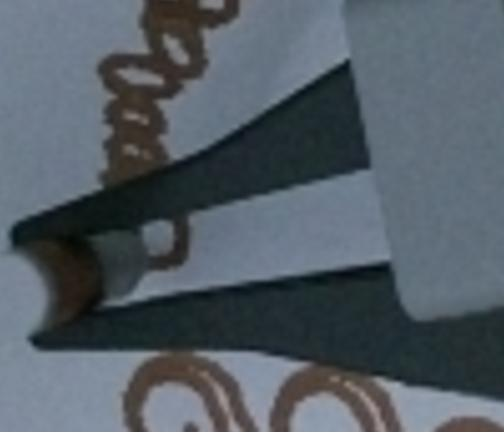

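Request:
move([
  [0,0,0,0,0,0,1, 0,0,0,-0.002337,0,-0.002575,-1],
  [0,0,0,0,0,0,1, 0,0,0,-0.007963,0,-0.010773,-1],
  [0,0,0,0,0,0,1, 0,0,0,-0.009425,0,-0.013518,-1],
  [0,0,0,0,0,0,1, 0,0,0,-0.009967,0,-0.016007,-1],
  [0,0,0,0,0,0,1, 0,0,0,-0.007551,0,-0.016007,-1],
  [0,0,0,0,0,0,1, 0,0,0,-0.006205,0,-0.017804,-1],
  [0,0,0,0,0,0,1, 0,0,0,-0.006205,0,-0.007378,-1],
  [0,0,0,0,0,0,1, 0,0,0,-0.003940,0,-0.006356,-1],
  [0,0,0,0,0,0,1, 0,0,0,-0.001603,0,-0.003781,-1],
  [0,0,0,0,0,0,1, 0,0,0,-0.000141,0,-0.001036,-1],
  [0,0,0,0,0,0,1, 0,0,0,0.000401,0,0.001453,-1],
  [0,0,0,0,0,0,1, 0,0,0,-0.002015,0,0.001453,-1],
  [0,0,0,0,0,0,1, 0,0,0,-0.003361,0,0.003250,-1],
  [0,0,0,0,0,0,1, 0,0,0,-0.003361,0,-0.007176,-1],
  [0,0,0,0,0,0,1, 0,0,0,-0.005626,0,-0.008198,-1],
], speed=[0.0486,0.0434,0.0355,0.0163,0.12,0.022,0.08,0.048,0.0486,0.0355,0.0163,0.12,0.022,0.08,0.048], blend=[0.0015,0.0015,0.0015,0.0015,0.0015,0.0015,0.0015,0.0015,0.0015,0.0015,0.0015,0.0015,0.0015,0.0015,0])

Request:
move([
  [0,0,0,0,0,0,1, 0,0,0,-0.002337,0,-0.002575,-1],
  [0,0,0,0,0,0,1, 0,0,0,-0.007963,0,-0.010773,-1],
  [0,0,0,0,0,0,1, 0,0,0,-0.009425,0,-0.013518,-1],
  [0,0,0,0,0,0,1, 0,0,0,-0.009967,0,-0.016007,-1],
  [0,0,0,0,0,0,1, 0,0,0,-0.007551,0,-0.016007,-1],
  [0,0,0,0,0,0,1, 0,0,0,-0.006205,0,-0.017804,-1],
  [0,0,0,0,0,0,1, 0,0,0,-0.006205,0,-0.007378,-1],
  [0,0,0,0,0,0,1, 0,0,0,-0.003940,0,-0.006356,-1],
  [0,0,0,0,0,0,1, 0,0,0,-0.001603,0,-0.003781,-1],
  [0,0,0,0,0,0,1, 0,0,0,-0.000141,0,-0.001036,-1],
  [0,0,0,0,0,0,1, 0,0,0,0.000401,0,0.001453,-1],
  [0,0,0,0,0,0,1, 0,0,0,-0.002015,0,0.001453,-1],
  [0,0,0,0,0,0,1, 0,0,0,-0.003361,0,0.003250,-1],
  [0,0,0,0,0,0,1, 0,0,0,-0.003361,0,-0.007176,-1],
  [0,0,0,0,0,0,1, 0,0,0,-0.005626,0,-0.008198,-1],
], speed=[0.0486,0.0434,0.0355,0.0163,0.12,0.022,0.08,0.048,0.0486,0.0355,0.0163,0.12,0.022,0.08,0.048], blend=[0.0015,0.0015,0.0015,0.0015,0.0015,0.0015,0.0015,0.0015,0.0015,0.0015,0.0015,0.0015,0.0015,0.0015,0])

Request:
move([
  [0,0,0,0,0,0,1, 0,0,0,-0.002337,0,-0.002575,-1],
  [0,0,0,0,0,0,1, 0,0,0,-0.007963,0,-0.010773,-1],
  [0,0,0,0,0,0,1, 0,0,0,-0.009425,0,-0.013518,-1],
  [0,0,0,0,0,0,1, 0,0,0,-0.009967,0,-0.016007,-1],
  [0,0,0,0,0,0,1, 0,0,0,-0.007551,0,-0.016007,-1],
  [0,0,0,0,0,0,1, 0,0,0,-0.006205,0,-0.017804,-1],
  [0,0,0,0,0,0,1, 0,0,0,-0.006205,0,-0.007378,-1],
  [0,0,0,0,0,0,1, 0,0,0,-0.003940,0,-0.006356,-1],
  [0,0,0,0,0,0,1, 0,0,0,-0.001603,0,-0.003781,-1],
  [0,0,0,0,0,0,1, 0,0,0,-0.000141,0,-0.001036,-1],
  [0,0,0,0,0,0,1, 0,0,0,0.000401,0,0.001453,-1],
  [0,0,0,0,0,0,1, 0,0,0,-0.002015,0,0.001453,-1],
  [0,0,0,0,0,0,1, 0,0,0,-0.003361,0,0.003250,-1],
  [0,0,0,0,0,0,1, 0,0,0,-0.003361,0,-0.007176,-1],
  [0,0,0,0,0,0,1, 0,0,0,-0.005626,0,-0.008198,-1],
], speed=[0.0486,0.0434,0.0355,0.0163,0.12,0.022,0.08,0.048,0.0486,0.0355,0.0163,0.12,0.022,0.08,0.048], blend=[0.0015,0.0015,0.0015,0.0015,0.0015,0.0015,0.0015,0.0015,0.0015,0.0015,0.0015,0.0015,0.0015,0.0015,0])

Request:
move([
  [0,0,0,0,0,0,1, 0,0,0,-0.002337,0,-0.002575,-1],
  [0,0,0,0,0,0,1, 0,0,0,-0.007963,0,-0.010773,-1],
  [0,0,0,0,0,0,1, 0,0,0,-0.009425,0,-0.013518,-1],
  [0,0,0,0,0,0,1, 0,0,0,-0.009967,0,-0.016007,-1],
  [0,0,0,0,0,0,1, 0,0,0,-0.007551,0,-0.016007,-1],
  [0,0,0,0,0,0,1, 0,0,0,-0.006205,0,-0.017804,-1],
  [0,0,0,0,0,0,1, 0,0,0,-0.006205,0,-0.007378,-1],
  [0,0,0,0,0,0,1, 0,0,0,-0.003940,0,-0.006356,-1],
  [0,0,0,0,0,0,1, 0,0,0,-0.001603,0,-0.003781,-1],
  [0,0,0,0,0,0,1, 0,0,0,-0.000141,0,-0.001036,-1],
  [0,0,0,0,0,0,1, 0,0,0,0.000401,0,0.001453,-1],
  [0,0,0,0,0,0,1, 0,0,0,-0.002015,0,0.001453,-1],
  [0,0,0,0,0,0,1, 0,0,0,-0.003361,0,0.003250,-1],
  [0,0,0,0,0,0,1, 0,0,0,-0.003361,0,-0.007176,-1],
  [0,0,0,0,0,0,1, 0,0,0,-0.005626,0,-0.008198,-1],
], speed=[0.0486,0.0434,0.0355,0.0163,0.12,0.022,0.08,0.048,0.0486,0.0355,0.0163,0.12,0.022,0.08,0.048], blend=[0.0015,0.0015,0.0015,0.0015,0.0015,0.0015,0.0015,0.0015,0.0015,0.0015,0.0015,0.0015,0.0015,0.0015,0])

Request:
move([
  [0,0,0,0,0,0,1, 0,0,0,-0.004700,0,-0.006100,-1],
  [0,0,0,0,0,0,1, 0.011024,0,0,-0.004700,0,-0.006100,-1],
  [0,0,0,0,0,0,1, 0.011024,0,0,0.019226,0,0.033221,-1],
  [0,0,0,0,0,0,1, 0.011024,0,0,0.015101,0,0.017484,-1],
  [0,0,0,0,0,0,1, 0,0,0,0.015101,0,0.017484,-1],
], speed=[0.045,0.3,0.4,0.05,0.12], blend=[0,0.01,0,0,0])

Request:
move([
  [0,0,0,0,0,0,1, 0,0,0,0,0,-0.004226,-1],
  [0,0,0,0,0,0,1, 0,0,0,-0.002680,0,-0.007526,-1],
  [0,0,0,0,0,0,1, 0,0,0,-0.004142,0,-0.010271,-1],
  [0,0,0,0,0,0,1, 0,0,0,-0.004684,0,-0.012760,-1],
  [0,0,0,0,0,0,1, 0,0,0,-0.002268,0,-0.012760,-1],
  [0,0,0,0,0,0,1, 0,0,0,-0.000922,0,-0.014557,-1],
  [0,0,0,0,0,0,1, 0,0,0,-0.000922,0,-0.004131,-1],
  [0,0,0,0,0,0,1, 0,0,0,0.001343,0,-0.003109,-1],
  [0,0,0,0,0,0,1, 0,0,0,0.003680,0,-0.000534,-1],
  [0,0,0,0,0,0,1, 0,0,0,0.005142,0,0.002211,-1],
  [0,0,0,0,0,0,1, 0,0,0,0.005684,0,0.004700,-1],
  [0,0,0,0,0,0,1, 0,0,0,0.003268,0,0.004700,-1],
  [0,0,0,0,0,0,1, 0,0,0,0.001922,0,0.006497,-1],
  [0,0,0,0,0,0,1, 0,0,0,0.001922,0,-0.003929,-1],
  [0,0,0,0,0,0,1, 0,0,0,-0.000343,0,-0.004951,-1],
], speed=[0.04,0.0434,0.0355,0.0163,0.12,0.022,0.08,0.048,0.0486,0.0355,0.0163,0.12,0.022,0.08,0.048], blend=[0.0015,0.0015,0.0015,0.0015,0.0015,0.0015,0.0015,0.0015,0.0015,0.0015,0.0015,0.0015,0.0015,0.0015,0])

Request:
move([
  [0,0,0,0,0,0,1, 0,0,0,-0.002600,0,-0.003000,-1],
  [0,0,0,0,0,0,1, 0.011024,0,0,-0.002600,0,-0.003000,-1],
  [0,0,0,0,0,0,1, 0.011024,0,0,-0.002600,0,-0.22,-1],
], speed=[0.045,0.3,0.5], blend=[0,0.01,0], cameras=["cam_above"])

Request:
zoom_image(camera="cam_above", region=[230, 290, 330, 375])

Scene clock: 1062.63 s.
left_arm: end_effector_position=(+0.3943, +0.3350, +0.1104) grip_measured=+1.000 grip_effort_nm=0.00 end_effector_quat_wxyz=(+0.619, -0.015, +0.785, -0.003) | right_arm: end_effector_position=(+0.3112, +0.0955, +0.0809) grip_measured=-0.779 grip_effort_nm=-1.03 end_effector_quat_wxyz=(-0.443, +0.559, -0.428, -0.555)
Joint positions: left_arm=[1.014 -0.037 1.582 -0.053 0.332 -0.05 0.094] | right_arm=[1.215 0 2.468 -1.192 1.276 0.638 0.01]
Joint torques (N m): left_arm=[1.66 0.03 -6.46 -0.01 5.18 0.13] | right_arm=[1.17 0 -9.46 -0.07 6.86 -0.54]
Heat: left arm: 45 °C; right arm: 42 °C.
Joint targets: left_arm=[1.021 -0.037 1.573 -0.053 0.341 -0.050] | right_arm=[1.201 0.000 2.472 -1.202 1.303 0.632]
move: done

Scene clock: 1069.10 s.
left_arm: end_effector_position=(+0.3943, +0.3350, +0.1104) grip_measured=+1.000 grip_effort_nm=0.00 end_effector_quat_wxyz=(+0.619, -0.015, +0.785, -0.003) | right_arm: end_effector_position=(+0.3106, +0.0876, +0.0807) grip_measured=-0.779 grip_effort_nm=-1.03 end_effector_quat_wxyz=(-0.435, +0.566, -0.420, -0.561)
Joint positions: left_arm=[1.014 -0.037 1.582 -0.053 0.332 -0.05 0.094] | right_arm=[1.214 0 2.468 -1.24 1.276 0.62 0.01]
Joint torques (N m): left_arm=[1.68 0.04 -6.37 -0.03 5.23 -0.06] | right_arm=[1.15 -0.01 -9.44 -0.08 6.83 -0.54]
Heat: left arm: 45 °C; right arm: 42 °C.
Joint targets: left_arm=[1.021 -0.037 1.573 -0.053 0.341 -0.050] | right_arm=[1.200 0.000 2.472 -1.250 1.303 0.614]
move: done

Scene clock: 1075.57 s.
left_arm: end_effector_position=(+0.3943, +0.3350, +0.1104) grip_measured=+1.000 grip_effort_nm=0.00 end_effector_quat_wxyz=(+0.619, -0.015, +0.785, -0.003) | right_arm: end_effector_position=(+0.3101, +0.0794, +0.0805) grip_measured=-0.779 grip_effort_nm=-1.03 end_effector_quat_wxyz=(-0.426, +0.572, -0.412, -0.567)
Joint positions: left_arm=[1.014 -0.037 1.582 -0.053 0.332 -0.05 0.094] | right_arm=[1.214 0 2.468 -1.287 1.276 0.602 0.01]
Joint torques (N m): left_arm=[1.68 0.04 -6.56 -0.02 5.31 -0.12] | right_arm=[1.12 -0.01 -9.4 -0.09 6.8 -0.54]
Heat: left arm: 45 °C; right arm: 42 °C.
Joint targets: left_arm=[1.021 -0.037 1.573 -0.053 0.341 -0.050] | right_arm=[1.201 0.000 2.472 -1.298 1.303 0.595]
move: done

Scene clock: 1082.03 s.
left_arm: end_effector_position=(+0.3943, +0.3350, +0.1104) grip_measured=+1.000 grip_effort_nm=0.00 end_effector_quat_wxyz=(+0.619, -0.015, +0.785, -0.003) | right_arm: end_effector_position=(+0.3095, +0.0709, +0.0803) grip_measured=-0.779 grip_effort_nm=-1.03 end_effector_quat_wxyz=(-0.418, +0.578, -0.403, -0.573)
Joint positions: left_arm=[1.014 -0.037 1.582 -0.053 0.332 -0.05 0.094] | right_arm=[1.214 0 2.468 -1.335 1.276 0.583 0.01]
Joint torques (N m): left_arm=[1.66 0.03 -6.53 -0.02 5.24 -0.12] | right_arm=[1.1 -0.01 -9.37 -0.11 6.78 -0.55]
Heat: left arm: 45 °C; right arm: 42 °C.
Joint targets: left_arm=[1.021 -0.037 1.573 -0.053 0.341 -0.050] | right_arm=[1.201 0.000 2.472 -1.345 1.303 0.577]
move: done

Scene clock: 1087.27 s.
left_arm: end_effector_position=(+0.3943, +0.3350, +0.1104) grip_measured=+1.000 grip_effort_nm=0.00 end_effector_quat_wxyz=(+0.619, -0.015, +0.785, -0.003) | right_arm: end_effector_position=(+0.3152, +0.0891, +0.0808) grip_measured=-0.779 grip_effort_nm=-1.03 end_effector_quat_wxyz=(-0.443, +0.560, -0.428, -0.555)
Joint positions: left_arm=[1.014 -0.037 1.582 -0.053 0.332 -0.05 0.094] | right_arm=[1.215 0 2.468 -1.211 1.276 0.621 0.01]
Joint torques (N m): left_arm=[1.66 0.04 -6.43 -0.04 5.26 -0.08] | right_arm=[1.16 -0.01 -9.55 -0.05 6.86 -0.39]
Heat: left arm: 45 °C; right arm: 42 °C.
Joint targets: left_arm=[1.021 -0.037 1.573 -0.053 0.341 -0.050] | right_arm=[1.200 0.000 2.472 -1.217 1.303 0.616]
move: done

Scene clock: 1093.00 s.
left_arm: end_effector_position=(+0.3943, +0.3350, +0.1104) grip_measured=+1.000 grip_effort_nm=0.00 end_effector_quat_wxyz=(+0.619, -0.015, +0.785, -0.003) | right_arm: end_effector_position=(+0.3195, +0.0861, +0.0809) grip_measured=-0.779 grip_effort_nm=-1.03 end_effector_quat_wxyz=(-0.446, +0.557, -0.431, -0.553)
Joint positions: left_arm=[1.014 -0.037 1.582 -0.053 0.332 -0.05 0.094] | right_arm=[1.215 0 2.468 -1.21 1.276 0.611 0.01]
Joint torques (N m): left_arm=[1.65 0.03 -6.32 -0.02 5.19 -0.02] | right_arm=[1.16 -0.01 -9.46 -0.08 6.86 -0.53]
Heat: left arm: 45 °C; right arm: 42 °C.
Joint targets: left_arm=[1.021 -0.037 1.573 -0.053 0.341 -0.050] | right_arm=[1.201 0.000 2.472 -1.220 1.303 0.605]
move: done

Scene clock: 1095.80 s.
left_arm: end_effector_position=(+0.3943, +0.3350, +0.1104) grip_measured=+1.000 grip_effort_nm=0.00 end_effector_quat_wxyz=(+0.619, -0.015, +0.785, -0.003) | right_arm: end_effector_position=(+0.4781, -0.1209, +0.0881) grip_measured=-0.779 grip_effort_nm=-1.03 end_effector_quat_wxyz=(+0.579, -0.452, +0.532, +0.422)
Joint positions: left_arm=[1.014 -0.037 1.582 -0.053 0.332 -0.05 0.094] | right_arm=[1.272 0 2.468 -1.24 1.276 0.11 0.01]
Joint torques (N m): left_arm=[1.67 0.04 -6.46 -0.04 5.35 -0.1] | right_arm=[1.46 0 -9.43 0.01 6.79 0.55]
Heat: left arm: 45 °C; right arm: 42 °C.
Joint targets: left_arm=[1.021 -0.037 1.573 -0.053 0.341 -0.050] | right_arm=[1.294 0.000 2.472 -1.242 1.303 0.116]
move: done

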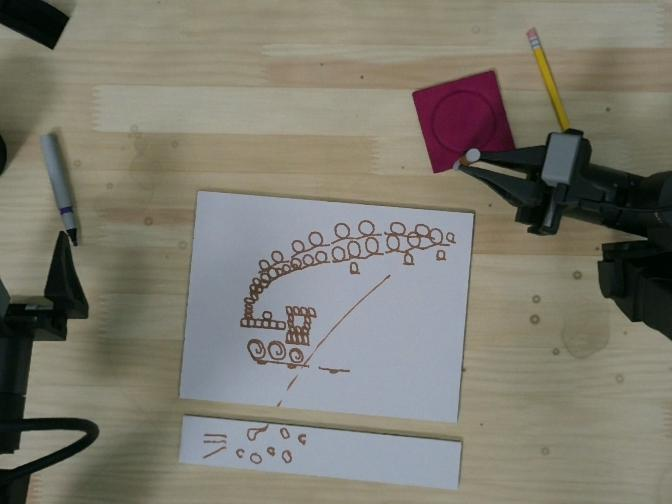

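Scaled by 5.040 from the camera's image (finer frame: 960x720).

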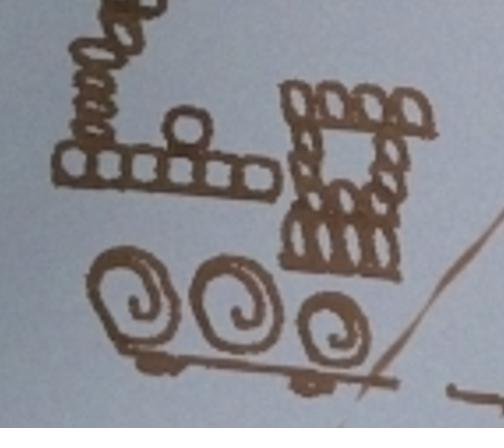

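Request:
execute_actions(actions=[], cameras=["cam_above"])

Request:
show_instructions()

Scene clock: 1103.57 s.
left_arm: end_effector_position=(+0.3943, +0.3350, +0.1104) grip_measured=+1.000 grip_effort_nm=0.00 end_effector_quat_wxyz=(+0.619, -0.015, +0.785, -0.003) | right_arm: end_effector_position=(+0.4777, -0.1200, +0.0881) grip_measured=-0.779 grip_effort_nm=-1.03 end_effector_quat_wxyz=(+0.578, -0.452, +0.531, +0.422)
Joint names: [wrist pitch, wrist roll, shoulder, wrist yaw, elbow, waist]
Joint positions: left_arm=[1.014 -0.037 1.582 -0.053 0.332 -0.05 0.094] | right_arm=[1.272 0 2.468 -1.24 1.276 0.111 0.01]
Joint velocities: within noise
Joint torques (N m): left_arm=[1.65 0.04 -6.48 -0.08 5.19 0.01] | right_arm=[1.46 -0.01 -9.43 0.01 6.8 0.34]
Heat: left arm: 45 °C; right arm: 42 °C.
Joint targets: left_arm=[1.021 -0.037 1.573 -0.053 0.341 -0.050] | right_arm=[1.294 0.000 2.472 -1.242 1.303 0.116]
Tool commands: left_gripper/opening=+1.0 right_gripper/opening=-1.0
Images, in order (width x height): cam_above 672x504.

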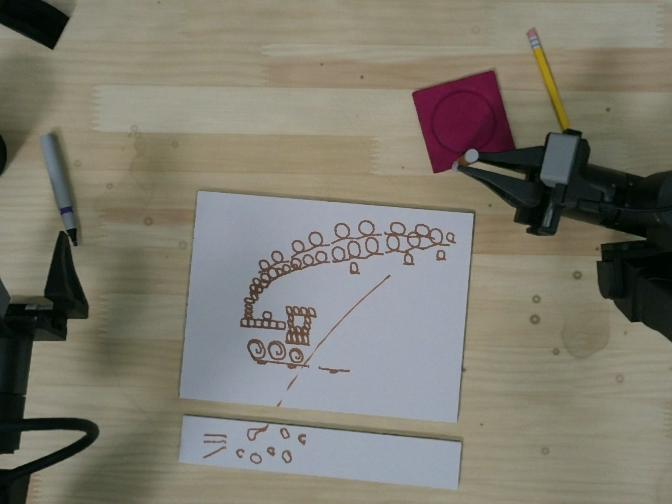

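Reference images for this scene: drawing.

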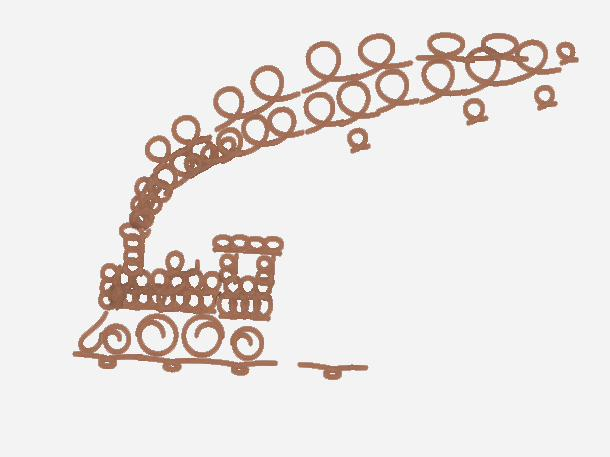

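Request:
move([
  [0,0,0,0,0,0,1,0,0,0,0.029524,0,0.278102,-1],
  [0,0,0,0,0,0,1,0,0,0,0.025399,0,0.262365,-1],
  [0,0,0,0,0,0,1,-0.011024,0,0,0.025399,0,0.262365,-1],
], speed=[0.5,0.05,0.12])

Request:
move([
  [0,0,0,0,0,0,1,0,0,0,0,0,-0.004226,-1],
  [0,0,0,0,0,0,1,0,0,0,-0.00268,0,-0.007526,-1],
  [0,0,0,0,0,0,1,0,0,0,-0.004142,0,-0.010271,-1],
  [0,0,0,0,0,0,1,0,0,0,-0.004684,0,-0.01276,-1],
  [0,0,0,0,0,0,1,0,0,0,-0.002268,0,-0.01276,-1],
  [0,0,0,0,0,0,1,0,0,0,-0.000922,0,-0.014557,-1],
  [0,0,0,0,0,0,1,0,0,0,-0.000922,0,-0.004131,-1],
  [0,0,0,0,0,0,1,0,0,0,0.001343,0,-0.003109,-1],
  [0,0,0,0,0,0,1,0,0,0,0.00368,0,-0.000534,-1],
  [0,0,0,0,0,0,1,0,0,0,0.005142,0,0.002211,-1],
  [0,0,0,0,0,0,1,0,0,0,0.005684,0,0.0047,-1],
  [0,0,0,0,0,0,1,0,0,0,0.003268,0,0.0047,-1],
  [0,0,0,0,0,0,1,0,0,0,0.001922,0,0.006497,-1],
  [0,0,0,0,0,0,1,0,0,0,0.001922,0,-0.003929,-1],
  [0,0,0,0,0,0,1,0,0,0,-0.000343,0,-0.004951,-1],
], speed=[0.04,0.0434,0.0355,0.0163,0.12,0.022,0.08,0.048,0.0486,0.0355,0.0163,0.12,0.022,0.08,0.048], blend=[0.0015,0.0015,0.0015,0.0015,0.0015,0.0015,0.0015,0.0015,0.0015,0.0015,0.0015,0.0015,0.0015,0.0015,0])

Request:
move([
  [0,0,0,0,0,0,1,0,0,0,-0.0026,0,-0.003,-1],
  [0,0,0,0,0,0,1,0.011024,0,0,-0.0026,0,-0.003,-1],
  [0,0,0,0,0,0,1,0.011024,0,0,0.001787,0,0.023813,-1],
  [0,0,0,0,0,0,1,0.011024,0,0,-0.002338,0,0.008076,-1],
  [0,0,0,0,0,0,1,0,0,0,-0.002338,0,0.008076,-1],
], speed=[0.045,0.2,0.4,0.05,0.12], cameras=["cam_above"])

Scene clock: 1109.90 s.
left_arm: end_effector_position=(+0.3943, +0.3350, +0.1104) grip_measured=+1.000 grip_effort_nm=0.00 end_effector_quat_wxyz=(+0.619, -0.015, +0.785, -0.003) | right_arm: end_effector_position=(+0.3121, +0.1221, +0.0816) grip_measured=-0.779 grip_effort_nm=-1.03 end_effector_quat_wxyz=(-0.472, +0.534, -0.457, -0.532)
Joint positions: left_arm=[1.014 -0.037 1.582 -0.053 0.332 -0.05 0.094] | right_arm=[1.215 0 2.468 -1.021 1.276 0.704 0.01]
Joint torques (N m): left_arm=[1.65 0.02 -6.45 -0.07 5.37 0.09] | right_arm=[1.24 0 -9.48 -0.06 6.95 -0.39]
Heat: left arm: 45 °C; right arm: 42 °C.
Joint targets: left_arm=[1.021 -0.037 1.573 -0.053 0.341 -0.050] | right_arm=[1.200 0.000 2.472 -1.027 1.303 0.699]
move: done

Scene clock: 1115.63 s.
left_arm: end_effector_position=(+0.3943, +0.3350, +0.1104) grip_measured=+1.000 grip_effort_nm=0.00 end_effector_quat_wxyz=(+0.619, -0.015, +0.785, -0.003) | right_arm: end_effector_position=(+0.3166, +0.1192, +0.0816) grip_measured=-0.779 grip_effort_nm=-1.03 end_effector_quat_wxyz=(-0.475, +0.532, -0.459, -0.529)
Joint positions: left_arm=[1.014 -0.037 1.582 -0.053 0.332 -0.05 0.094] | right_arm=[1.215 0 2.468 -1.019 1.276 0.694 0.01]
Joint torques (N m): left_arm=[1.69 0.02 -6.56 -0.06 5.38 -0.09] | right_arm=[1.25 0 -9.54 -0.11 6.97 -0.54]
Heat: left arm: 45 °C; right arm: 42 °C.
Joint targets: left_arm=[1.021 -0.037 1.573 -0.053 0.341 -0.050] | right_arm=[1.200 0.000 2.472 -1.030 1.303 0.688]
move: done

Scene clock: 1120.77 s.
left_arm: end_effector_position=(+0.3943, +0.3350, +0.1104) grip_measured=+1.000 grip_effort_nm=0.00 end_effector_quat_wxyz=(+0.619, -0.015, +0.785, -0.003) | right_arm: end_effector_position=(+0.3048, +0.1237, +0.0815) grip_measured=-0.779 grip_effort_nm=-1.03 end_effector_quat_wxyz=(-0.464, +0.541, -0.449, -0.539)
Joint positions: left_arm=[1.014 -0.037 1.582 -0.053 0.332 -0.05 0.094] | right_arm=[1.215 0 2.468 -1.043 1.276 0.711 0.01]
Joint torques (N m): left_arm=[1.67 0.03 -6.52 -0.01 5.37 -0.06] | right_arm=[1.24 0 -9.48 -0.06 6.95 -0.39]
Heat: left arm: 45 °C; right arm: 42 °C.
Joint targets: left_arm=[1.021 -0.037 1.573 -0.053 0.341 -0.050] | right_arm=[1.200 0.000 2.472 -1.049 1.303 0.706]
move: done

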